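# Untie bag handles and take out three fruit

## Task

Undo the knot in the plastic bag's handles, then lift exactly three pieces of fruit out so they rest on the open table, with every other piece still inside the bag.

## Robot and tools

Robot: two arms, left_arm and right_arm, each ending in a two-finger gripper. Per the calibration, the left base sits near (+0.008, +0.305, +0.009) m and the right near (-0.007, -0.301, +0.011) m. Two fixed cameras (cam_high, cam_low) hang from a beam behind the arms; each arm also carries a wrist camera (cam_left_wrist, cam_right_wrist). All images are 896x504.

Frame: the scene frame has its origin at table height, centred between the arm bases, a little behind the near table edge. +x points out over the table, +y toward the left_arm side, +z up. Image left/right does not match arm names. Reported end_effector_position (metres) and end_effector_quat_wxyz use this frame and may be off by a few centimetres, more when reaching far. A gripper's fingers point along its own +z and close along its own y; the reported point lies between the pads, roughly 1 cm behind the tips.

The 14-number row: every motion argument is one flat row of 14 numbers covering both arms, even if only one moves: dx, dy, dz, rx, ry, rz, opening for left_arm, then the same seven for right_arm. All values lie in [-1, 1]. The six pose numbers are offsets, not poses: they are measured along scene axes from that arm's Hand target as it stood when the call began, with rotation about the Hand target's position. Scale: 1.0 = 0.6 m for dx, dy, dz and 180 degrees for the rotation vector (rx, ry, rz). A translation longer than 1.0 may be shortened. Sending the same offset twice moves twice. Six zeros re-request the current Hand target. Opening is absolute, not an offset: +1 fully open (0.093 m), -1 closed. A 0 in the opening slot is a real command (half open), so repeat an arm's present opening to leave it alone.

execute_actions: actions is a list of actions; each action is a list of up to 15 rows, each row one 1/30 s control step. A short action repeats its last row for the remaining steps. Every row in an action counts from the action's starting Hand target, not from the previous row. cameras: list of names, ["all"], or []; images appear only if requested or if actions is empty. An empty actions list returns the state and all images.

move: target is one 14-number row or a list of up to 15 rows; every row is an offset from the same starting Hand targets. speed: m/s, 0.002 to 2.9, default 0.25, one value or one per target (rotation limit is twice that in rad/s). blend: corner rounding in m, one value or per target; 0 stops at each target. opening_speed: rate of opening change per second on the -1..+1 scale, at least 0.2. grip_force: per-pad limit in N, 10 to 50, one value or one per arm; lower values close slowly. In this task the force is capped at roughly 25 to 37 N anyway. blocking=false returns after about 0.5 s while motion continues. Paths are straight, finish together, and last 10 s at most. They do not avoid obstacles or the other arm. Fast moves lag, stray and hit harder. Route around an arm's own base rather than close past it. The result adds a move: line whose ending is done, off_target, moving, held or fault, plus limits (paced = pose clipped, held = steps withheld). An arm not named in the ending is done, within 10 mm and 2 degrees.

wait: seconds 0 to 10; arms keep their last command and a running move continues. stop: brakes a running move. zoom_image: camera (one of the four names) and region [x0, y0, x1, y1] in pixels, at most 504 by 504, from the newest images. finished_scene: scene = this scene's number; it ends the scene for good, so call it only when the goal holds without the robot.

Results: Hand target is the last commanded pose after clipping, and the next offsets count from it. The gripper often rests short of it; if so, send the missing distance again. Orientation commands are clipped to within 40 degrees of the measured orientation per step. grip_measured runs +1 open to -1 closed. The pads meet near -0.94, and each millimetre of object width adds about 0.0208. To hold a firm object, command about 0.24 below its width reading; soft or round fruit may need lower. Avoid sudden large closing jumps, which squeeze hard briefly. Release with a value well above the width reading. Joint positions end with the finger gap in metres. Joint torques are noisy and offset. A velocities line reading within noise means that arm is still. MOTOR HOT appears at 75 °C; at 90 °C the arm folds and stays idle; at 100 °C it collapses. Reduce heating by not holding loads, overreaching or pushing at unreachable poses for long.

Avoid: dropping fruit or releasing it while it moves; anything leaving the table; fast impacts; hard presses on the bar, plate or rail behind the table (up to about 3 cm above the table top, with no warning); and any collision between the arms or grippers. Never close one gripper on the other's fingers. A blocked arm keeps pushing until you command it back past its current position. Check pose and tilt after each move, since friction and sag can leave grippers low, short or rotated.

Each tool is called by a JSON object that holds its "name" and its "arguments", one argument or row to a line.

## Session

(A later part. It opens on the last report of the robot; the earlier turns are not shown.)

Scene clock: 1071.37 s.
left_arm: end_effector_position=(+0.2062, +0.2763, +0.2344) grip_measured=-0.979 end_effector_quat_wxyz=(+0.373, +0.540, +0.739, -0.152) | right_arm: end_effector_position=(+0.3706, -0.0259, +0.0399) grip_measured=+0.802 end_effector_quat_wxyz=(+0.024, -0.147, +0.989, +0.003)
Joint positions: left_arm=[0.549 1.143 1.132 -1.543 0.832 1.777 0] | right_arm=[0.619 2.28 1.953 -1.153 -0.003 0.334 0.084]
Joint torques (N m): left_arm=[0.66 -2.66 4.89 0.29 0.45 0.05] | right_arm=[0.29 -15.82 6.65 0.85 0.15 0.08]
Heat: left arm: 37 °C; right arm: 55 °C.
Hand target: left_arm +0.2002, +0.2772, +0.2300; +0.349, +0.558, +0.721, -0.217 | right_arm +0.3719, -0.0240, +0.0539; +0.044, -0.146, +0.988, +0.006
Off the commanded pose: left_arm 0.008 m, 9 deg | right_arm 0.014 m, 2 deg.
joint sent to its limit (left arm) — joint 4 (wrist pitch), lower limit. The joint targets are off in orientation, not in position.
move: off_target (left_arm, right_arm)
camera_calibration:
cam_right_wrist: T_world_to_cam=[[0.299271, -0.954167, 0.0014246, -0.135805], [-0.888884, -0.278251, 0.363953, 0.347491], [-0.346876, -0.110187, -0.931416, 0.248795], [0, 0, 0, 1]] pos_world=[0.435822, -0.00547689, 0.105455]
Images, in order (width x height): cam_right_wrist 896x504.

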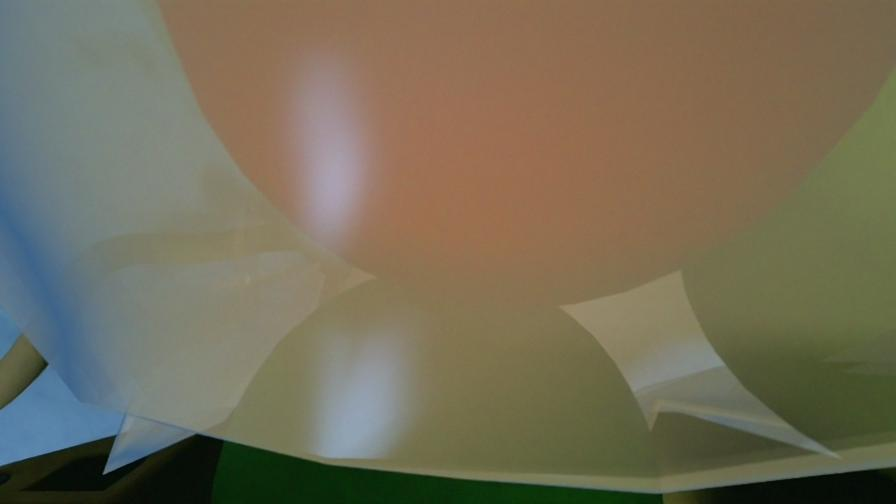

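{"name": "move", "arguments": {
  "target": [
    [0,0,0,0,0,0,-1, 0.0,0.0,0.0,0,0,0,0.25]
  ],
  "speed": 0.05,
  "opening_speed": 0.4,
  "cameras": ["cam_right_wrist","cam_low"]
}}

{"name": "zoom_image", "arguments": {
  "camera": "cam_low",
  "region": [240, 250, 480, 370]
}}

Scene clock: 1087.93 s.
left_arm: end_effector_position=(+0.2062, +0.2763, +0.2344) grip_measured=-0.979 end_effector_quat_wxyz=(+0.373, +0.540, +0.739, -0.152) | right_arm: end_effector_position=(+0.3710, -0.0256, +0.0399) grip_measured=+0.363 end_effector_quat_wxyz=(+0.024, -0.147, +0.989, +0.003)
Joint positions: left_arm=[0.549 1.143 1.132 -1.543 0.832 1.777 0] | right_arm=[0.619 2.28 1.953 -1.151 -0.003 0.334 0.063]
Joint torques (N m): left_arm=[0.66 -2.59 4.92 0.28 0.47 0.05] | right_arm=[0.29 -15.9 6.65 0.83 0.19 0.08]
Heat: left arm: 37 °C; right arm: 54 °C.
Hand target: left_arm +0.2002, +0.2772, +0.2300; +0.349, +0.558, +0.721, -0.217 | right_arm +0.3719, -0.0239, +0.0539; +0.044, -0.146, +0.988, +0.006
Off the commanded pose: left_arm 0.008 m, 9 deg | right_arm 0.014 m, 2 deg.
joint sent to its limit (left arm) — joint 4 (wrist pitch), lower limit. The joint targets are off in orientation, not in position.
move: off_target (left_arm, right_arm)
camera_calibration:
cam_right_wrist: T_world_to_cam=[[0.299273, -0.954167, 0.000880426, -0.135647], [-0.88947, -0.278646, 0.362214, 0.348216], [-0.345367, -0.109184, -0.932095, 0.248431], [0, 0, 0, 1]] pos_world=[0.436123, -0.00527641, 0.105552]
Images, in order (width x height): cam_low 896x504, cam_right_wrist 896x504.

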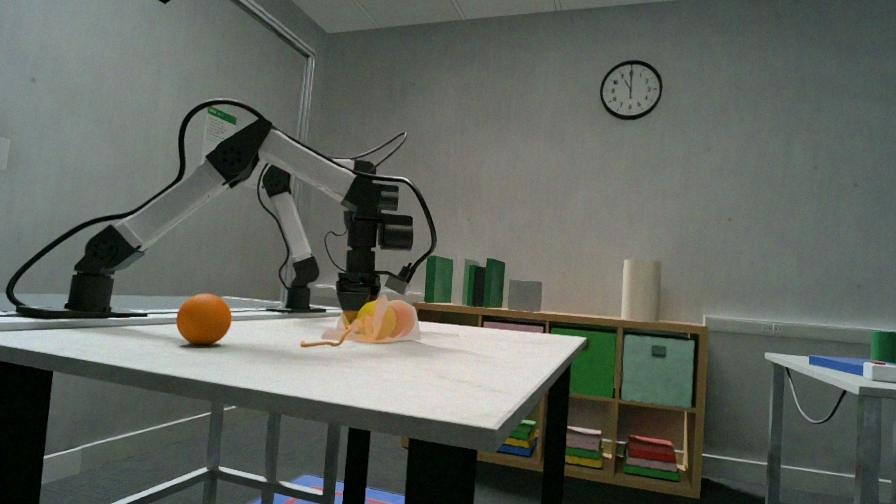

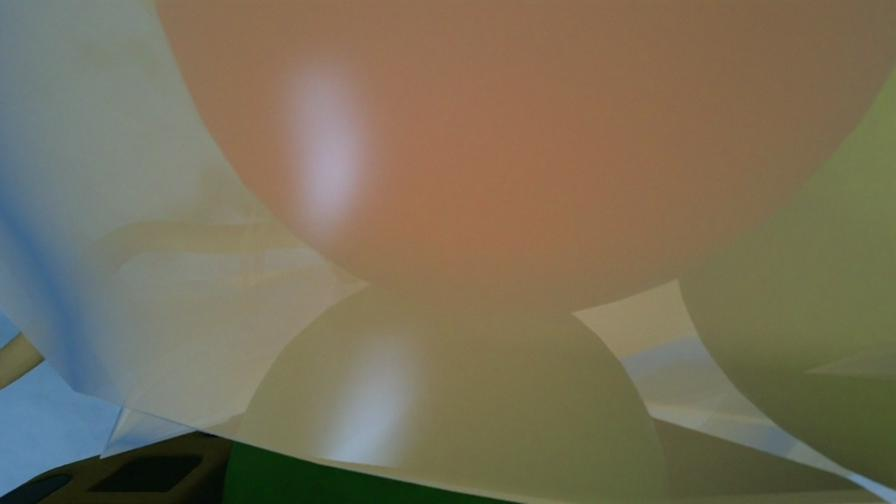

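Scaled by 2.100 from the camera's 896x504 image, which has a finer 1280x720 frame.

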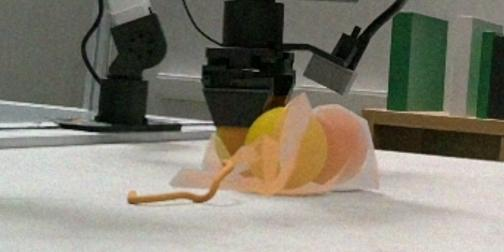

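{"name": "move", "arguments": {
  "target": [
    [0,0,0,0,0,0,-1, -0.02,0.0,0.10,0,0,0,0.25]
  ],
  "speed": 0.05,
  "cameras": ["cam_right_wrist","cam_low","cam_high"]
}}

{"name": "zoom_image", "arguments": {
  "camera": "cam_low",
  "region": [240, 250, 480, 370]
}}

{"name": "zoom_image", "arguments": {
  "camera": "cam_high",
  "region": [380, 150, 560, 290]
}}

Scene clock: 1098.80 s.
left_arm: end_effector_position=(+0.2062, +0.2763, +0.2344) grip_measured=-0.979 end_effector_quat_wxyz=(+0.373, +0.540, +0.739, -0.152) | right_arm: end_effector_position=(+0.3574, -0.0266, +0.0839) grip_measured=+0.363 end_effector_quat_wxyz=(+0.016, -0.148, +0.989, -0.001)
Joint positions: left_arm=[0.549 1.143 1.132 -1.543 0.832 1.777 0] | right_arm=[0.634 2.234 2.051 -1.314 -0.002 0.346 0.063]
Joint torques (N m): left_arm=[0.7 -2.51 4.93 0.29 0.44 0.06] | right_arm=[0.17 -16.31 11.59 0.34 0.13 0.1]
Heat: left arm: 37 °C; right arm: 55 °C.
Hand target: left_arm +0.2002, +0.2772, +0.2300; +0.349, +0.558, +0.721, -0.217 | right_arm +0.3598, -0.0240, +0.1138; +0.044, -0.146, +0.988, +0.006
Off the commanded pose: left_arm 0.008 m, 9 deg | right_arm 0.030 m, 3 deg.
joint sent to its limit (left arm) — joint 4 (wrist pitch), lower limit. The joint targets are off in orientation, not in position.
move: off_target (left_arm, right_arm)
camera_calibration:
cam_right_wrist: T_world_to_cam=[[0.301083, -0.953571, 0.00720522, -0.133716], [-0.883126, -0.275974, 0.379377, 0.316279], [-0.359775, -0.120587, -0.925214, 0.288912], [0, 0, 0, 1]] pos_world=[0.423517, -0.00538379, 0.148279]
Images, in order (width x height): cam_high 896x504, cam_low 896x504, cam_right_wrist 896x504.

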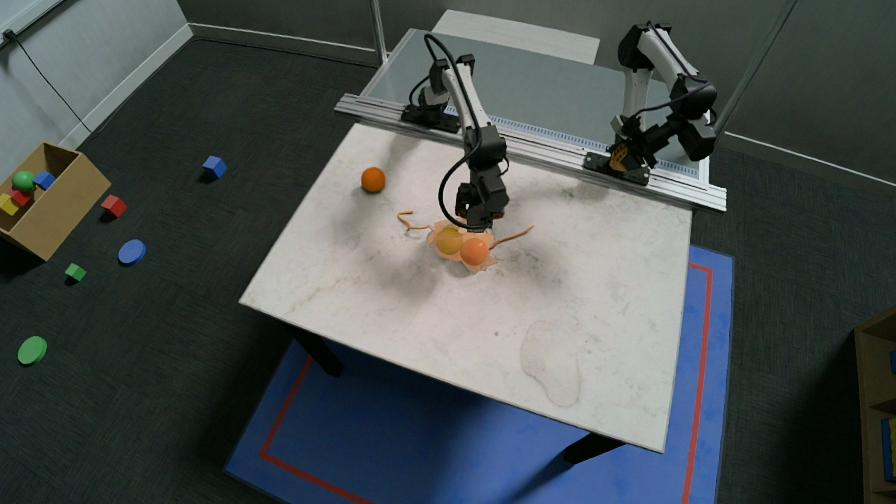

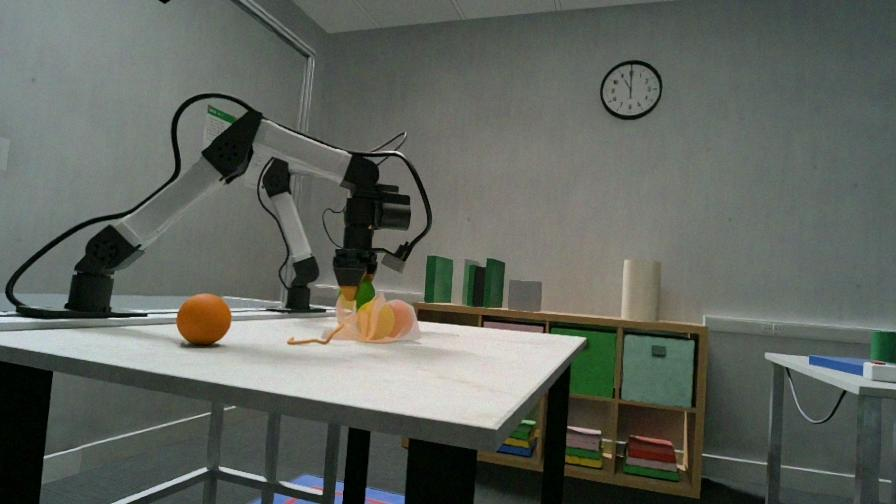

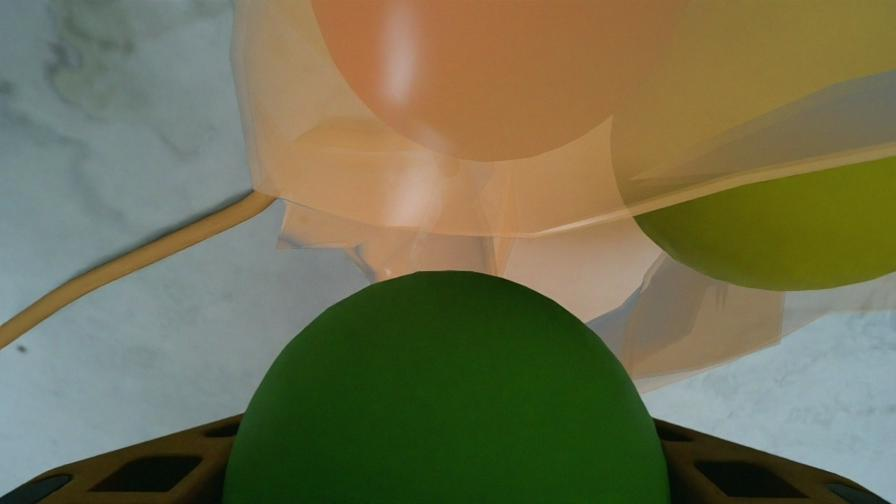

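Scaled by 2.100 from the camera's 896x504 image, which has a finer 1280x720 frame.

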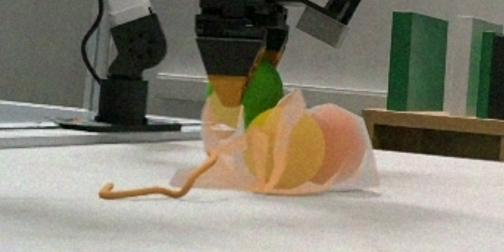

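Scaled by 2.800 from the camera's 896x504 image, which has a finer 1280x720 frame.

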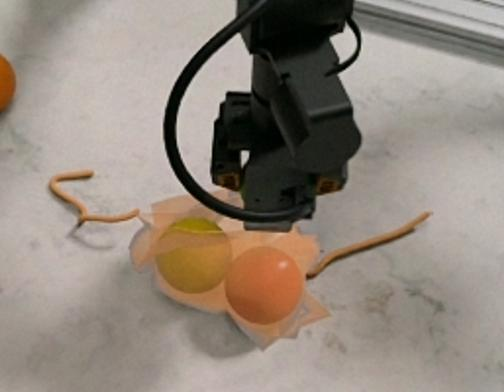

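{"name": "move", "arguments": {
  "target": [
    [0,0,0,0,0,0,-1, -0.03,0.0,0.10,0,0,0,0.25]
  ],
  "speed": 0.05,
  "cameras": ["cam_right_wrist","cam_low","cam_high"]
}}

{"name": "zoom_image", "arguments": {
  "camera": "cam_low",
  "region": [240, 220, 480, 370]
}}

{"name": "zoom_image", "arguments": {
  "camera": "cam_high",
  "region": [380, 150, 560, 290]
}}

Scene clock: 1109.00 s.
left_arm: end_effector_position=(+0.2062, +0.2763, +0.2344) grip_measured=-0.979 end_effector_quat_wxyz=(+0.373, +0.540, +0.739, -0.152) | right_arm: end_effector_position=(+0.3429, -0.0235, +0.1493) grip_measured=+0.363 end_effector_quat_wxyz=(+0.021, -0.148, +0.989, +0.001)
Joint positions: left_arm=[0.549 1.143 1.132 -1.543 0.832 1.777 0] | right_arm=[0.657 2.217 2.285 -1.555 0.001 0.369 0.063]
Joint torques (N m): left_arm=[0.66 -2.58 4.96 0.28 0.44 0.06] | right_arm=[0.24 -14.9 11.37 0.37 0.2 0.08]
Heat: left arm: 37 °C; right arm: 55 °C.
Hand target: left_arm +0.2002, +0.2772, +0.2300; +0.349, +0.558, +0.721, -0.217 | right_arm +0.3417, -0.0239, +0.1739; +0.044, -0.146, +0.988, +0.006
Off the commanded pose: left_arm 0.008 m, 9 deg | right_arm 0.024 m, 3 deg.
joint sent to its limit (left arm) — joint 4 (wrist pitch), lower limit. The joint targets are off in orientation, not in position.
move: off_target (left_arm, right_arm)
camera_calibration:
cam_right_wrist: T_world_to_cam=[[0.301489, -0.953457, 0.00487185, -0.126641], [-0.886326, -0.278371, 0.370049, 0.28195], [-0.351469, -0.115884, -0.929, 0.342393], [0, 0, 0, 1]] pos_world=[0.408421, -0.00258215, 0.214365]
Images, in order (width x height): cam_high 896x504, cam_low 896x504, cam_right_wrist 896x504.

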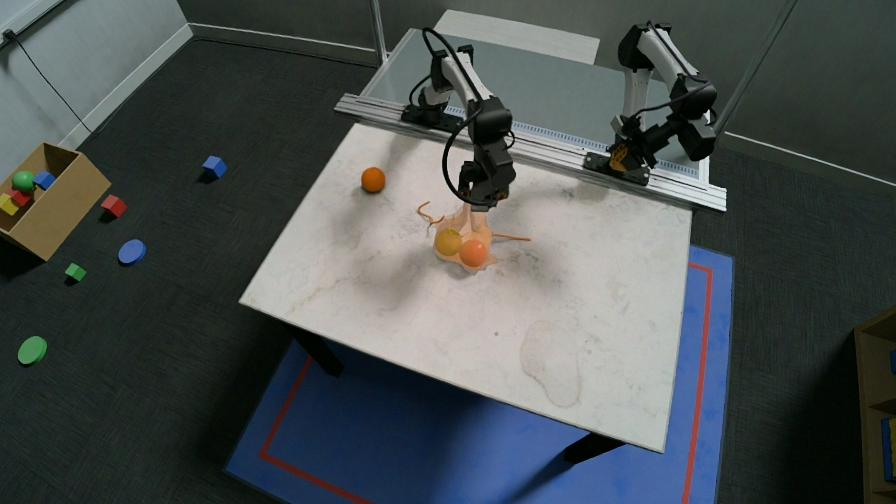

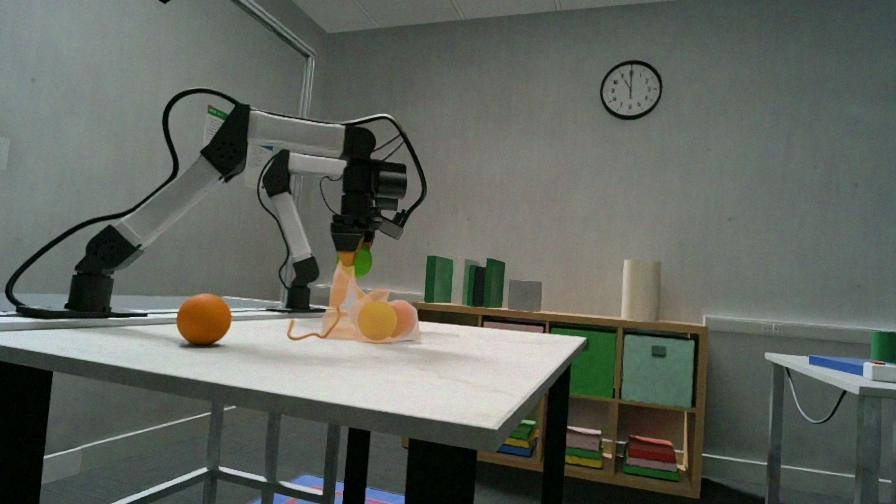

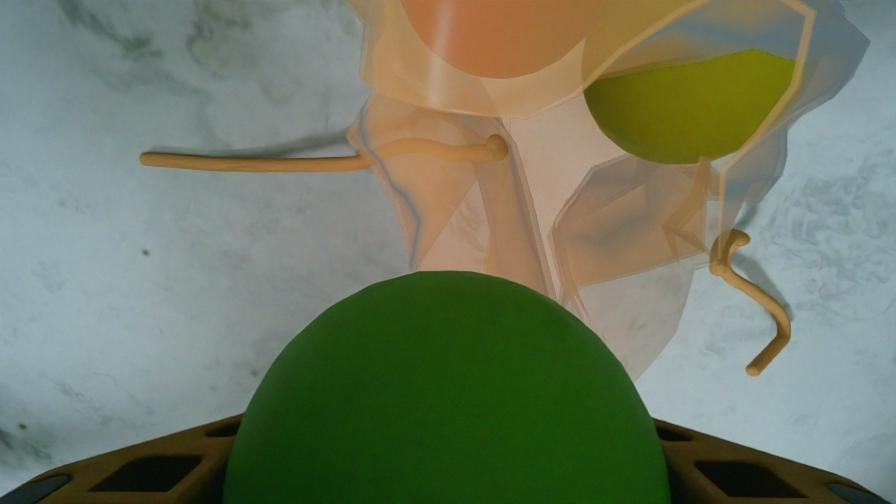

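Scaled by 2.100 from the camera's 896x504 image, which has a finer 1280x720 frame.

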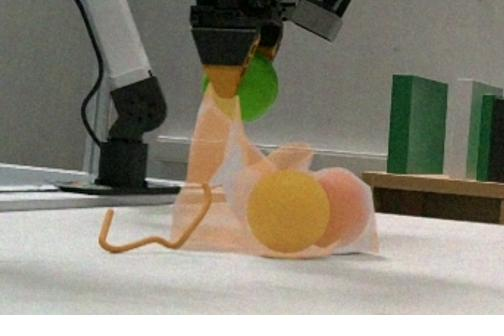

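Scaled by 2.800 from the camera's 896x504 image, which has a finer 1280x720 frame.

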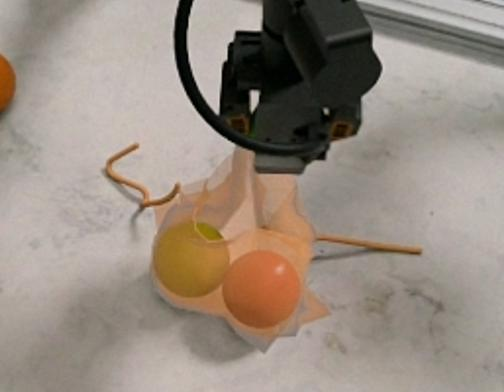

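{"name": "move", "arguments": {
  "target": [
    [0,0,0,0,0,0,-1, -0.097,0.07,-0.06,0,0,0,0.25],
    [0,0,0,0,0,0,-1, -0.097,0.073,-0.17,0,0,0,0.25]
  ],
  "speed": 0.08,
  "blend": [0.02,0],
  "cameras": ["cam_right_wrist","cam_low","cam_high"]
}}

{"name": "zoom_image", "arguments": {
  "camera": "cam_low",
  "region": [240, 220, 480, 370]
}}

{"name": "zoom_image", "arguments": {
  "camera": "cam_high",
  "region": [380, 150, 560, 290]
}}

Scene clock: 1126.07 s.
left_arm: end_effector_position=(+0.2062, +0.2763, +0.2344) grip_measured=-0.979 end_effector_quat_wxyz=(+0.373, +0.540, +0.739, -0.152) | right_arm: end_effector_position=(+0.2840, +0.0177, +0.0602) grip_measured=+0.363 end_effector_quat_wxyz=(+0.026, -0.146, +0.989, -0.001)
Joint positions: left_arm=[0.549 1.143 1.132 -1.543 0.832 1.777 0] | right_arm=[0.831 2.114 1.765 -1.133 0.024 0.546 0.063]
Joint torques (N m): left_arm=[0.65 -2.66 4.9 0.3 0.44 0.04] | right_arm=[0.62 -14.34 6.91 0.78 0.23 0.08]
Heat: left arm: 37 °C; right arm: 56 °C.
Hand target: left_arm +0.2002, +0.2772, +0.2300; +0.349, +0.558, +0.721, -0.217 | right_arm +0.2836, +0.0199, +0.0717; +0.044, -0.146, +0.988, +0.006
Off the commanded pose: left_arm 0.008 m, 9 deg | right_arm 0.012 m, 2 deg.
joint sent to its limit (left arm) — joint 4 (wrist pitch), lower limit. The joint targets are off in orientation, not in position.
move: off_target (left_arm, right_arm)
camera_calibration:
cam_right_wrist: T_world_to_cam=[[0.298106, -0.95449, 0.00900775, -0.0684768], [-0.890951, -0.27485, 0.361473, 0.275942], [-0.342547, -0.115783, -0.932339, 0.241309], [0, 0, 0, 1]] pos_world=[0.348924, 0.0384218, 0.125853]
Images, in order (width x height): cam_high 896x504, cam_low 896x504, cam_right_wrist 896x504.

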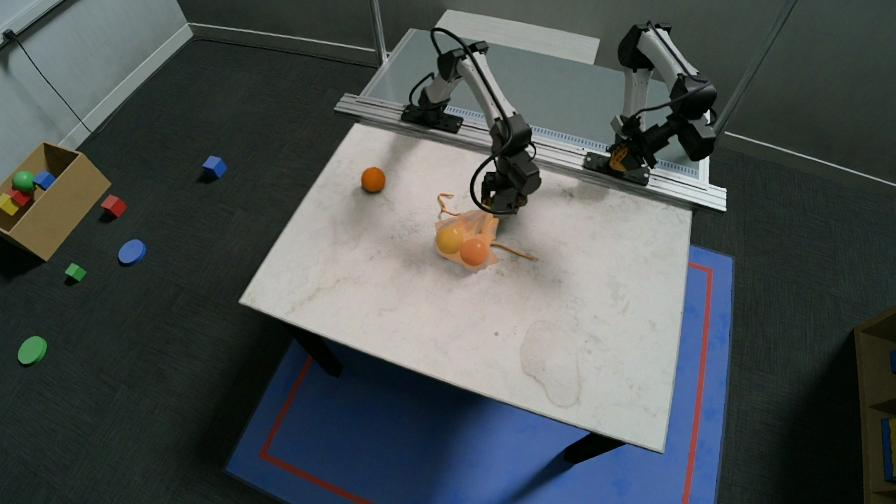

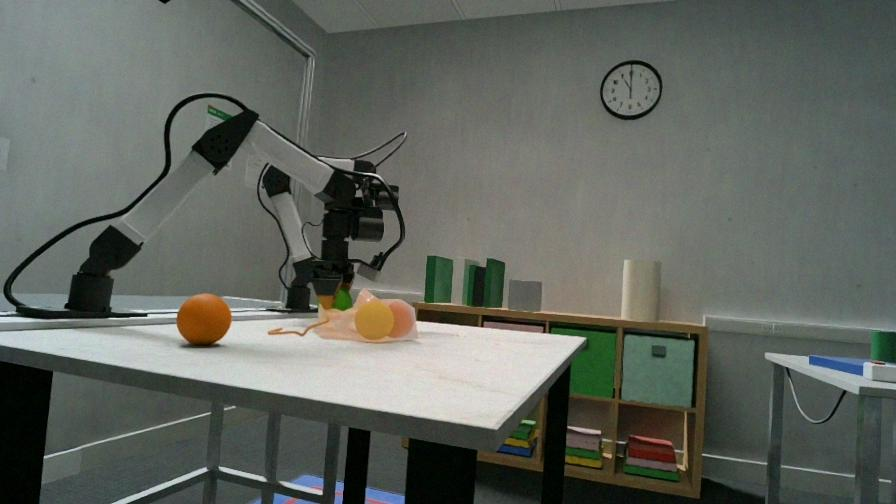

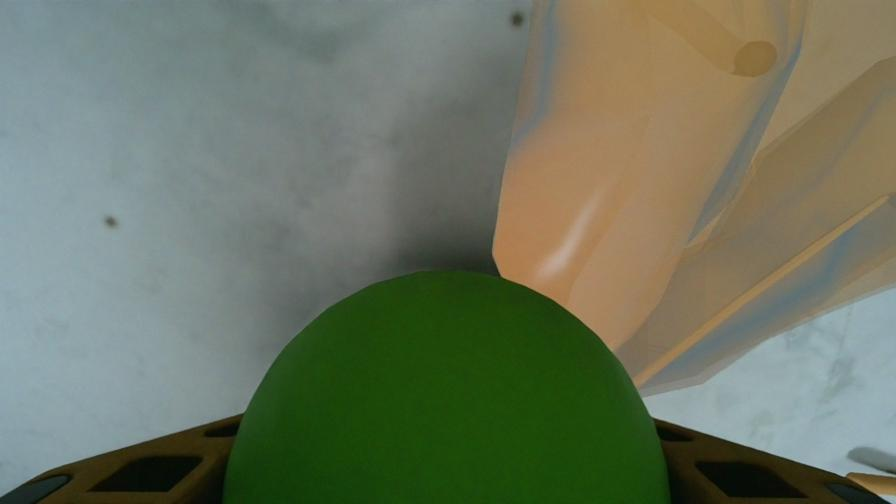

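Scaled by 2.100 from the camera's 896x504 image, which has a finer 1280x720 frame.

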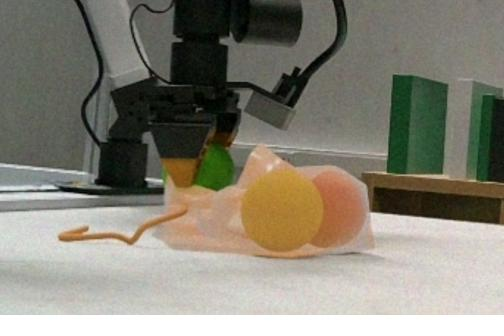

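Scaled by 2.800 from the camera's 896x504 image, which has a finer 1280x720 frame.

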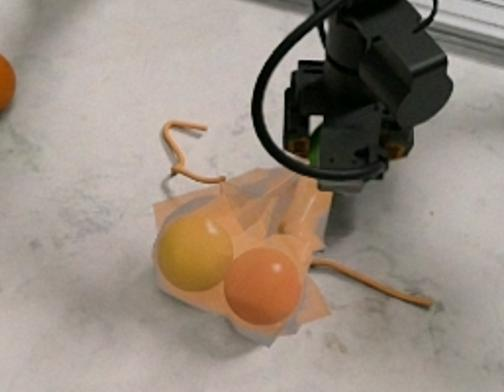

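{"name": "move", "arguments": {
  "target": [
    [0,0,0,0,0,0,-1, -0.02,0.015,-0.034,0,0,0,0.25]
  ],
  "speed": 0.04,
  "cameras": ["cam_right_wrist","cam_low"]
}}

{"name": "zoom_image", "arguments": {
  "camera": "cam_low",
  "region": [240, 250, 440, 370]
}}

Scene clock: 1134.73 s.
left_arm: end_effector_position=(+0.2062, +0.2763, +0.2344) grip_measured=-0.979 end_effector_quat_wxyz=(+0.373, +0.540, +0.739, -0.152) | right_arm: end_effector_position=(+0.2713, +0.0282, +0.0444) grip_measured=+0.363 end_effector_quat_wxyz=(+0.030, -0.148, +0.988, +0.002)
Joint positions: left_arm=[0.549 1.143 1.132 -1.543 0.832 1.777 0] | right_arm=[0.872 2.114 1.701 -1.059 0.03 0.582 0.063]
Joint torques (N m): left_arm=[0.68 -2.61 4.89 0.28 0.45 0.06] | right_arm=[0.2 -13.41 6.71 0.83 0.25 0.11]
Heat: left arm: 36 °C; right arm: 56 °C.
Hand target: left_arm +0.2002, +0.2772, +0.2300; +0.349, +0.558, +0.721, -0.217 | right_arm +0.2715, +0.0289, +0.0513; +0.044, -0.146, +0.988, +0.006
Off the commanded pose: left_arm 0.008 m, 9 deg | right_arm 0.007 m, 2 deg.
joint sent to its limit (left arm) — joint 4 (wrist pitch), lower limit. The joint targets are off in orientation, not in position.
move: off_target (left_arm)
camera_calibration:
cam_right_wrist: T_world_to_cam=[[0.302297, -0.953203, 0.00454935, -0.0554941], [-0.892794, -0.281461, 0.351708, 0.274325], [-0.333969, -0.110382, -0.936099, 0.221096], [0, 0, 0, 1]] pos_world=[0.33553, 0.0487195, 0.110737]
Images, in order (width x height): cam_low 896x504, cam_right_wrist 896x504.

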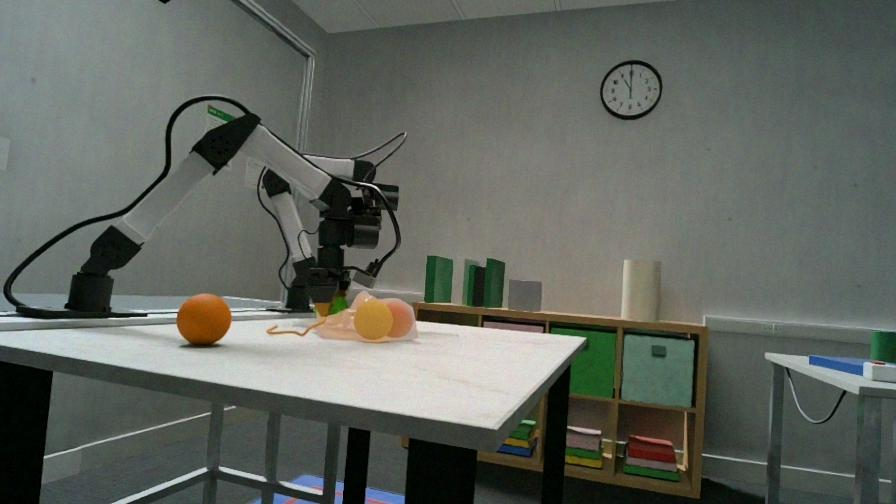

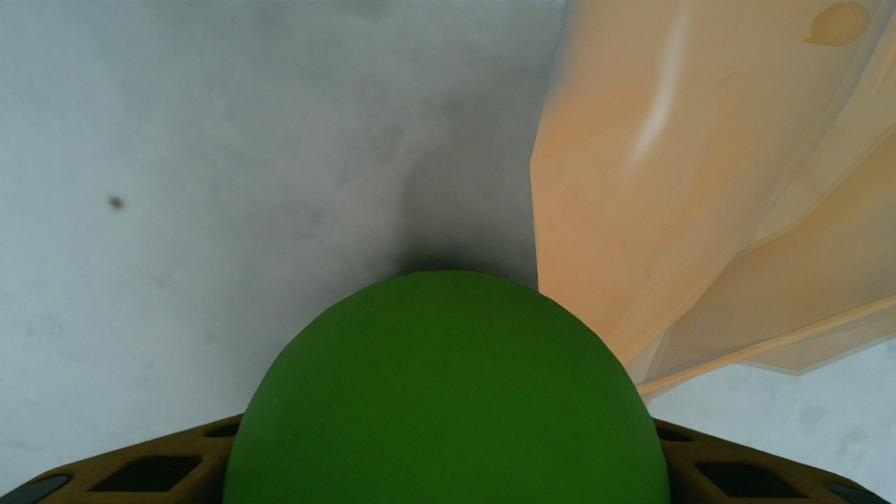

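Scaled by 2.520 from the camera's 896x504 image, which has a finer 1280x720 frame.

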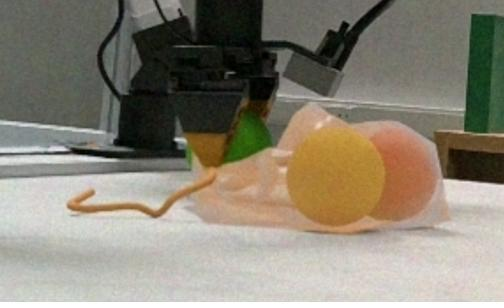

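{"name": "move", "arguments": {
  "target": [
    [0,0,0,0,0,0,-1, 0.0,0.0,-0.012,0,0,0,0.25],
    [0,0,0,0,0,0,-1, 0.0,0.0,-0.01,0,0,0,0.8],
    [0,0,0,0,0,0,-1, 0.0,0.0,0.2,0,0,0,0.8]
  ],
  "speed": 0.05,
  "opening_speed": 0.4,
  "cameras": ["cam_right_wrist","cam_low","cam_high"]
}}

{"name": "zoom_image", "arguments": {
  "camera": "cam_low",
  "region": [240, 250, 440, 370]
}}

{"name": "zoom_image", "arguments": {
  "camera": "cam_high",
  "region": [380, 150, 560, 290]
}}

Scene clock: 1158.60 s.
left_arm: end_effector_position=(+0.2062, +0.2763, +0.2344) grip_measured=-0.979 end_effector_quat_wxyz=(+0.373, +0.540, +0.739, -0.152) | right_arm: end_effector_position=(+0.2714, +0.0297, +0.1634) grip_measured=+0.798 end_effector_quat_wxyz=(+0.038, -0.148, +0.988, +0.009)
Joint positions: left_arm=[0.549 1.143 1.132 -1.543 0.832 1.777 0] | right_arm=[0.872 2.105 2.161 -1.509 0.03 0.583 0.084]
Joint velocities: left_arm=[0.002 0.007 0.007 0.037 -0.007 -0.198 0] | right_arm=[within noise]
Joint torques (N m): left_arm=[0.65 -2.62 4.86 0.28 0.44 0.05] | right_arm=[0.08 -10.59 10.97 0.4 0.22 0.06]
Heat: left arm: 36 °C; right arm: 54 °C.
Hand target: left_arm +0.2002, +0.2772, +0.2300; +0.349, +0.558, +0.721, -0.217 | right_arm +0.2715, +0.0289, +0.1714; +0.044, -0.146, +0.988, +0.006
Off the commanded pose: left_arm 0.008 m, 9 deg | right_arm 0.008 m, 1 deg.
joint sent to its limit (left arm) — joint 4 (wrist pitch), lower limit. The joint targets are off in orientation, not in position.
move: off_target (left_arm)
camera_calibration:
cam_right_wrist: T_world_to_cam=[[0.301649, -0.953402, -0.0057238, -0.0528431], [-0.897341, -0.28593, 0.33619, 0.236878], [-0.322161, -0.0962752, -0.941777, 0.330069], [0, 0, 0, 1]] pos_world=[0.334836, 0.0491273, 0.230913]
Images, in order (width x height): cam_high 896x504, cam_low 896x504, cam_right_wrist 896x504.

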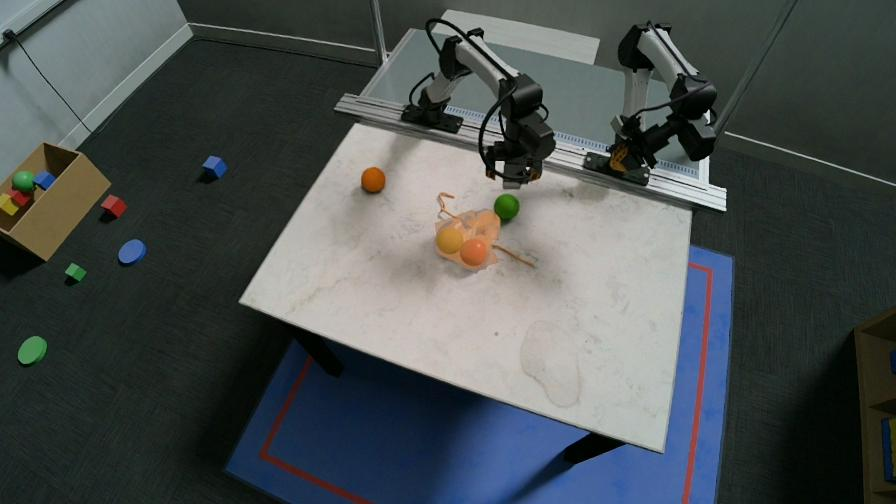

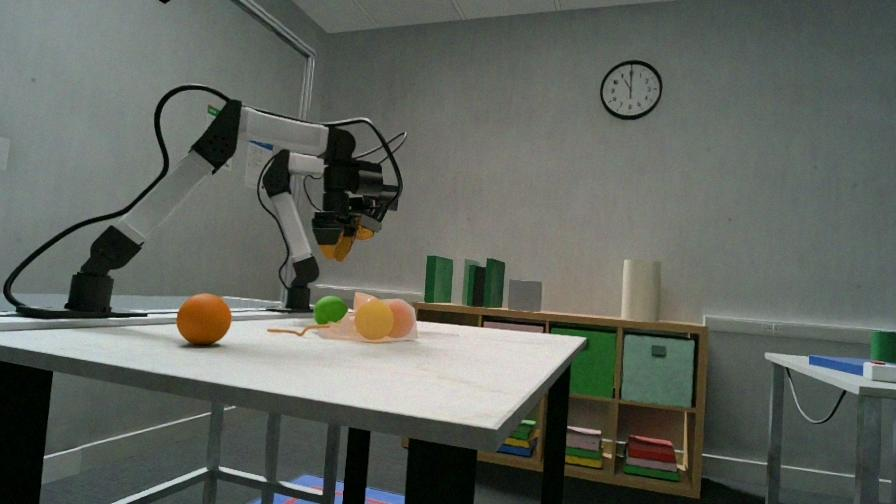

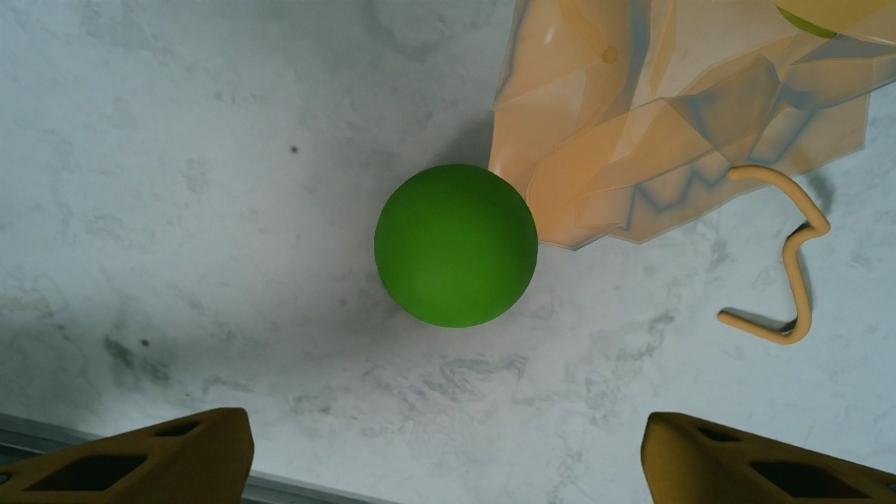

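Scaled by 2.520 from the camera's 896x504 image, which has a finer 1280x720 frame.

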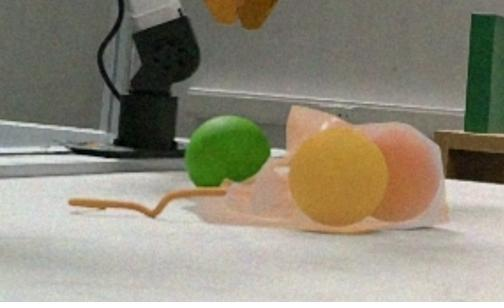

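Scaled by 2.800 from the camera's 896x504 image, which has a finer 1280x720 frame.

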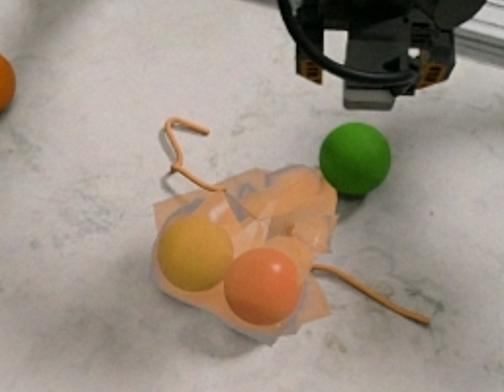

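{"name": "move", "arguments": {
  "target": [
    [0,0,0,0,0,0,-1, 0.003,-0.004,0.0,0,0,0.583,0.85],
    [0,0,0,0,0,0,-1, 0.0,-0.006,-0.145,0,0,0.583,0.85]
  ],
  "speed": [0.35,0.12],
  "cameras": ["cam_right_wrist"]
}}

Scene clock: 1180.30 s.
left_arm: end_effector_position=(+0.2062, +0.2763, +0.2344) grip_measured=-0.979 end_effector_quat_wxyz=(+0.373, +0.540, +0.739, -0.152) | right_arm: end_effector_position=(+0.2713, +0.0259, +0.0803) grip_measured=+0.848 end_effector_quat_wxyz=(-0.013, +0.873, -0.487, -0.035)
Joint positions: left_arm=[0.549 1.143 1.132 -1.543 0.832 1.777 0] | right_arm=[0.823 2.125 1.861 -1.249 -0.084 -1.291 0.086]
Joint torques (N m): left_arm=[0.64 -2.58 4.97 0.29 0.44 0.06] | right_arm=[-0.59 -12.72 6.67 0.64 -0.2 -0.11]
Heat: left arm: 36 °C; right arm: 56 °C.
Hand target: left_arm +0.2002, +0.2772, +0.2300; +0.349, +0.558, +0.721, -0.217 | right_arm +0.2715, +0.0253, +0.0844; -0.022, +0.873, -0.486, -0.038
Off the commanded pose: left_arm 0.008 m, 9 deg | right_arm 0.004 m, 1 deg.
joint sent to its limit (left arm) — joint 4 (wrist pitch), lower limit. The joint targets are off in orientation, not in position.
move: off_target (left_arm)
camera_calibration:
cam_right_wrist: T_world_to_cam=[[0.846089, 0.532916, -0.0115576, -0.242591], [0.504585, -0.793743, 0.339657, -0.103773], [0.171835, -0.293212, -0.940478, 0.122463], [0, 0, 0, 1]] pos_world=[0.236572, 0.0828189, 0.147617]
Images, in order (width x height): cam_right_wrist 896x504.

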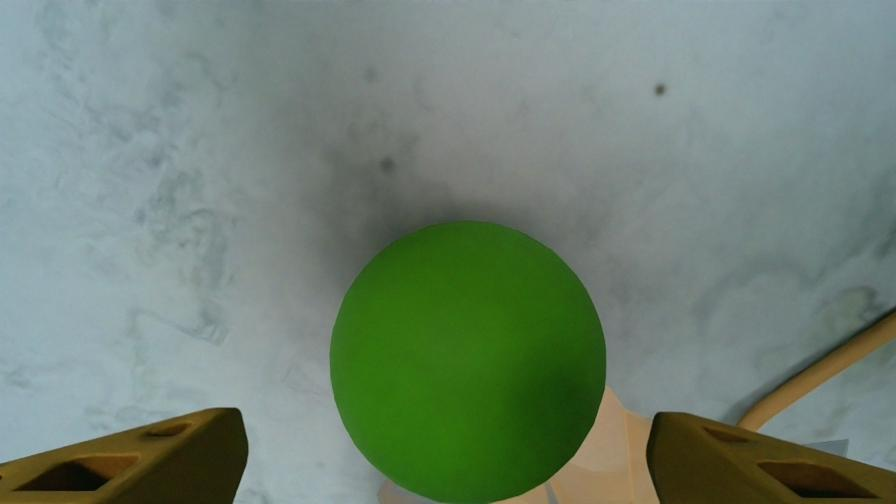

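{"name": "move", "arguments": {
  "target": [
    [0,0,0,0,0,0,-1, 0.006,0.004,0.0,0,0,0.139,0.85]
  ],
  "speed": 0.25,
  "cameras": ["cam_right_wrist"]
}}

Scene clock: 1197.17 s.
left_arm: end_effector_position=(+0.2062, +0.2763, +0.2344) grip_measured=-0.979 end_effector_quat_wxyz=(+0.373, +0.540, +0.739, -0.152) | right_arm: end_effector_position=(+0.2731, +0.0282, +0.0827) grip_measured=+0.848 end_effector_quat_wxyz=(-0.016, +0.958, -0.285, -0.034)
Joint positions: left_arm=[0.549 1.143 1.132 -1.543 0.832 1.777 0] | right_arm=[0.823 2.148 1.907 -1.282 -0.085 -1.731 0.086]
Joint torques (N m): left_arm=[0.66 -2.63 4.86 0.3 0.46 0.05] | right_arm=[-0.98 -9.42 11.38 0.13 -0.19 -0.07]
Heat: left arm: 36 °C; right arm: 54 °C.
Hand target: left_arm +0.2002, +0.2772, +0.2300; +0.349, +0.558, +0.721, -0.217 | right_arm +0.2752, +0.0277, +0.0844; -0.013, +0.957, -0.285, -0.042
Off the commanded pose: left_arm 0.008 m, 9 deg | right_arm 0.003 m, 1 deg.
joint sent to its limit (left arm) — joint 4 (wrist pitch), lower limit. The joint targets are off in orientation, not in position.
move: off_target (left_arm)
camera_calibration:
cam_right_wrist: T_world_to_cam=[[0.539756, 0.841747, 0.0111867, -0.172293], [0.789876, -0.511001, 0.339079, -0.189527], [0.291135, -0.174184, -0.940691, 0.0891133], [0, 0, 0, 1]] pos_world=[0.216754, 0.0637009, 0.15002]
Images, in order (width x height): cam_right_wrist 896x504.

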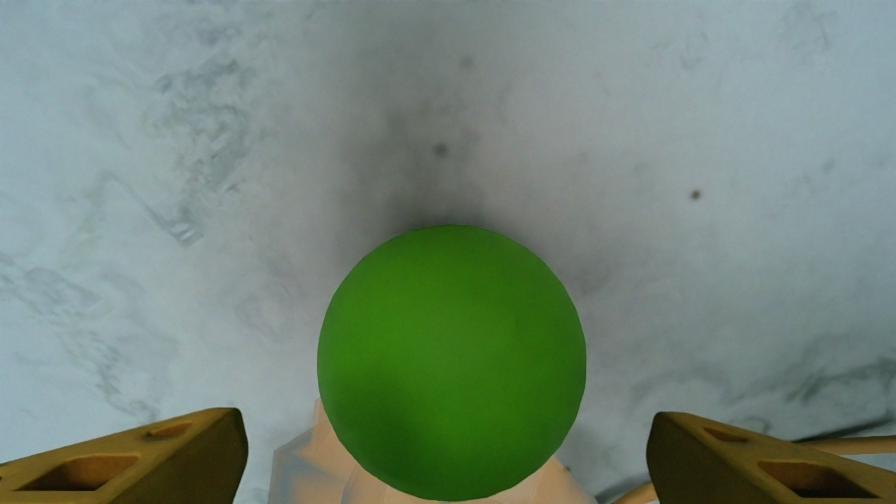

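{"name": "move", "arguments": {
  "target": [
    [0,0,0,0,0,0,-1, 0.001,0.0,0.0,0,0,-0.05,0.85],
    [0,0,0,0,0,0,-1, -0.002,0.002,-0.08,0,0,-0.05,0.85],
    [0,0,0,0,0,0,-1, -0.002,0.002,-0.08,0,0,-0.05,0.25]
  ],
  "speed": 0.1,
  "opening_speed": 0.4,
  "cameras": ["cam_right_wrist","cam_low"]
}}

{"name": "zoom_image", "arguments": {
  "camera": "cam_low",
  "region": [240, 250, 440, 370]
}}

Scene clock: 1210.47 s.
left_arm: end_effector_position=(+0.2062, +0.2763, +0.2344) grip_measured=-0.979 end_effector_quat_wxyz=(+0.373, +0.540, +0.739, -0.152) | right_arm: end_effector_position=(+0.2751, +0.0303, +0.0439) grip_measured=+0.344 end_effector_quat_wxyz=(-0.020, +0.935, -0.354, -0.033)
Joint positions: left_arm=[0.549 1.143 1.132 -1.543 0.832 1.777 0] | right_arm=[0.823 2.166 1.781 -1.124 -0.086 -1.586 0.062]
Joint torques (N m): left_arm=[0.64 -2.62 4.9 0.3 0.45 0.06] | right_arm=[-0.51 -10.07 6.75 0.66 -0.19 0.1]
Heat: left arm: 36 °C; right arm: 54 °C.
Hand target: left_arm +0.2002, +0.2772, +0.2300; +0.349, +0.558, +0.721, -0.217 | right_arm +0.2739, +0.0289, +0.0364; -0.016, +0.932, -0.360, -0.041
Off the commanded pose: left_arm 0.008 m, 9 deg | right_arm 0.008 m, 1 deg.
joint sent to its limit (left arm) — joint 4 (wrist pitch), lower limit. The joint targets are off in orientation, not in position.
move: off_target (left_arm)
camera_calibration:
cam_right_wrist: T_world_to_cam=[[0.655289, 0.755239, 0.0144716, -0.203999], [0.707899, -0.620674, 0.337111, -0.150967], [0.263581, -0.210661, -0.941354, 0.0610534], [0, 0, 0, 1]] pos_world=[0.224455, 0.0732284, 0.111318]
Images, in order (width x height): cam_low 896x504, cam_right_wrist 896x504.

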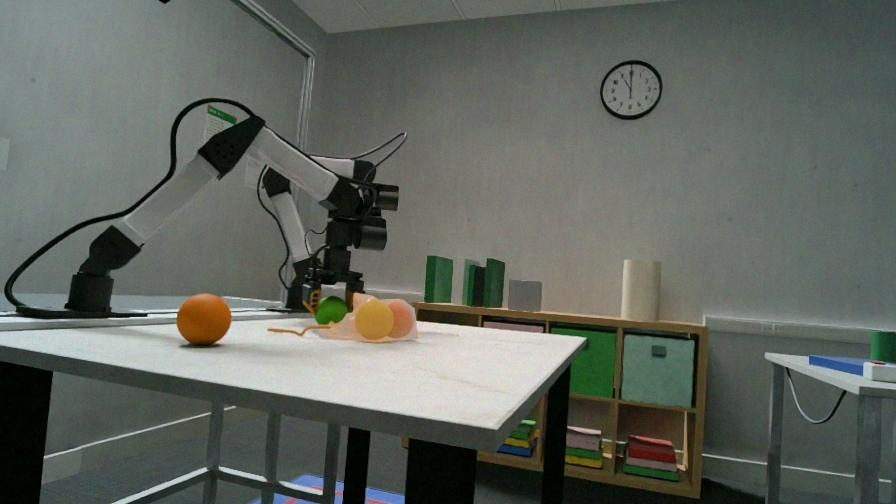

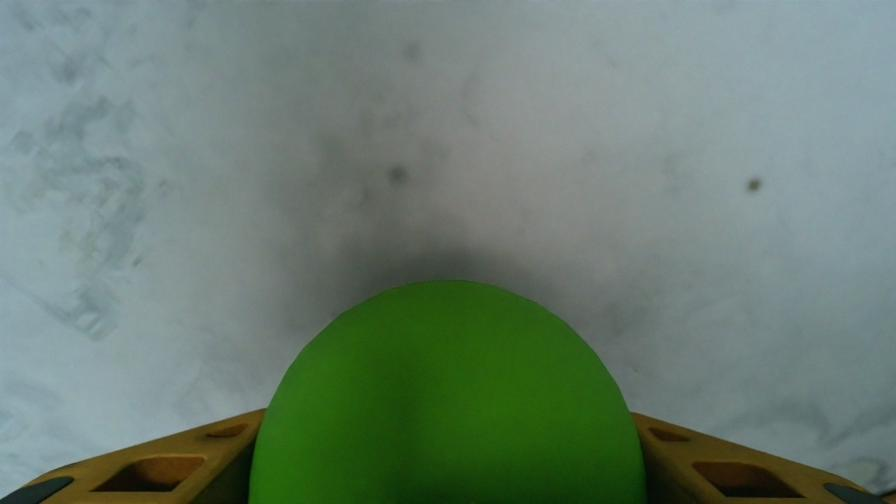

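Scaled by 2.520 from the camera's 896x504 image, which has a finer 1280x720 frame.

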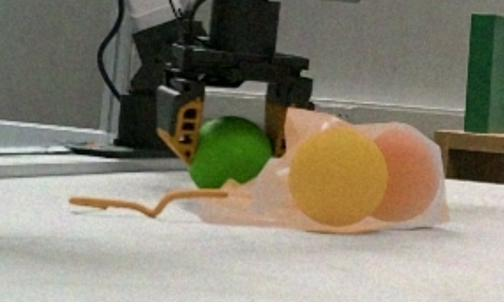

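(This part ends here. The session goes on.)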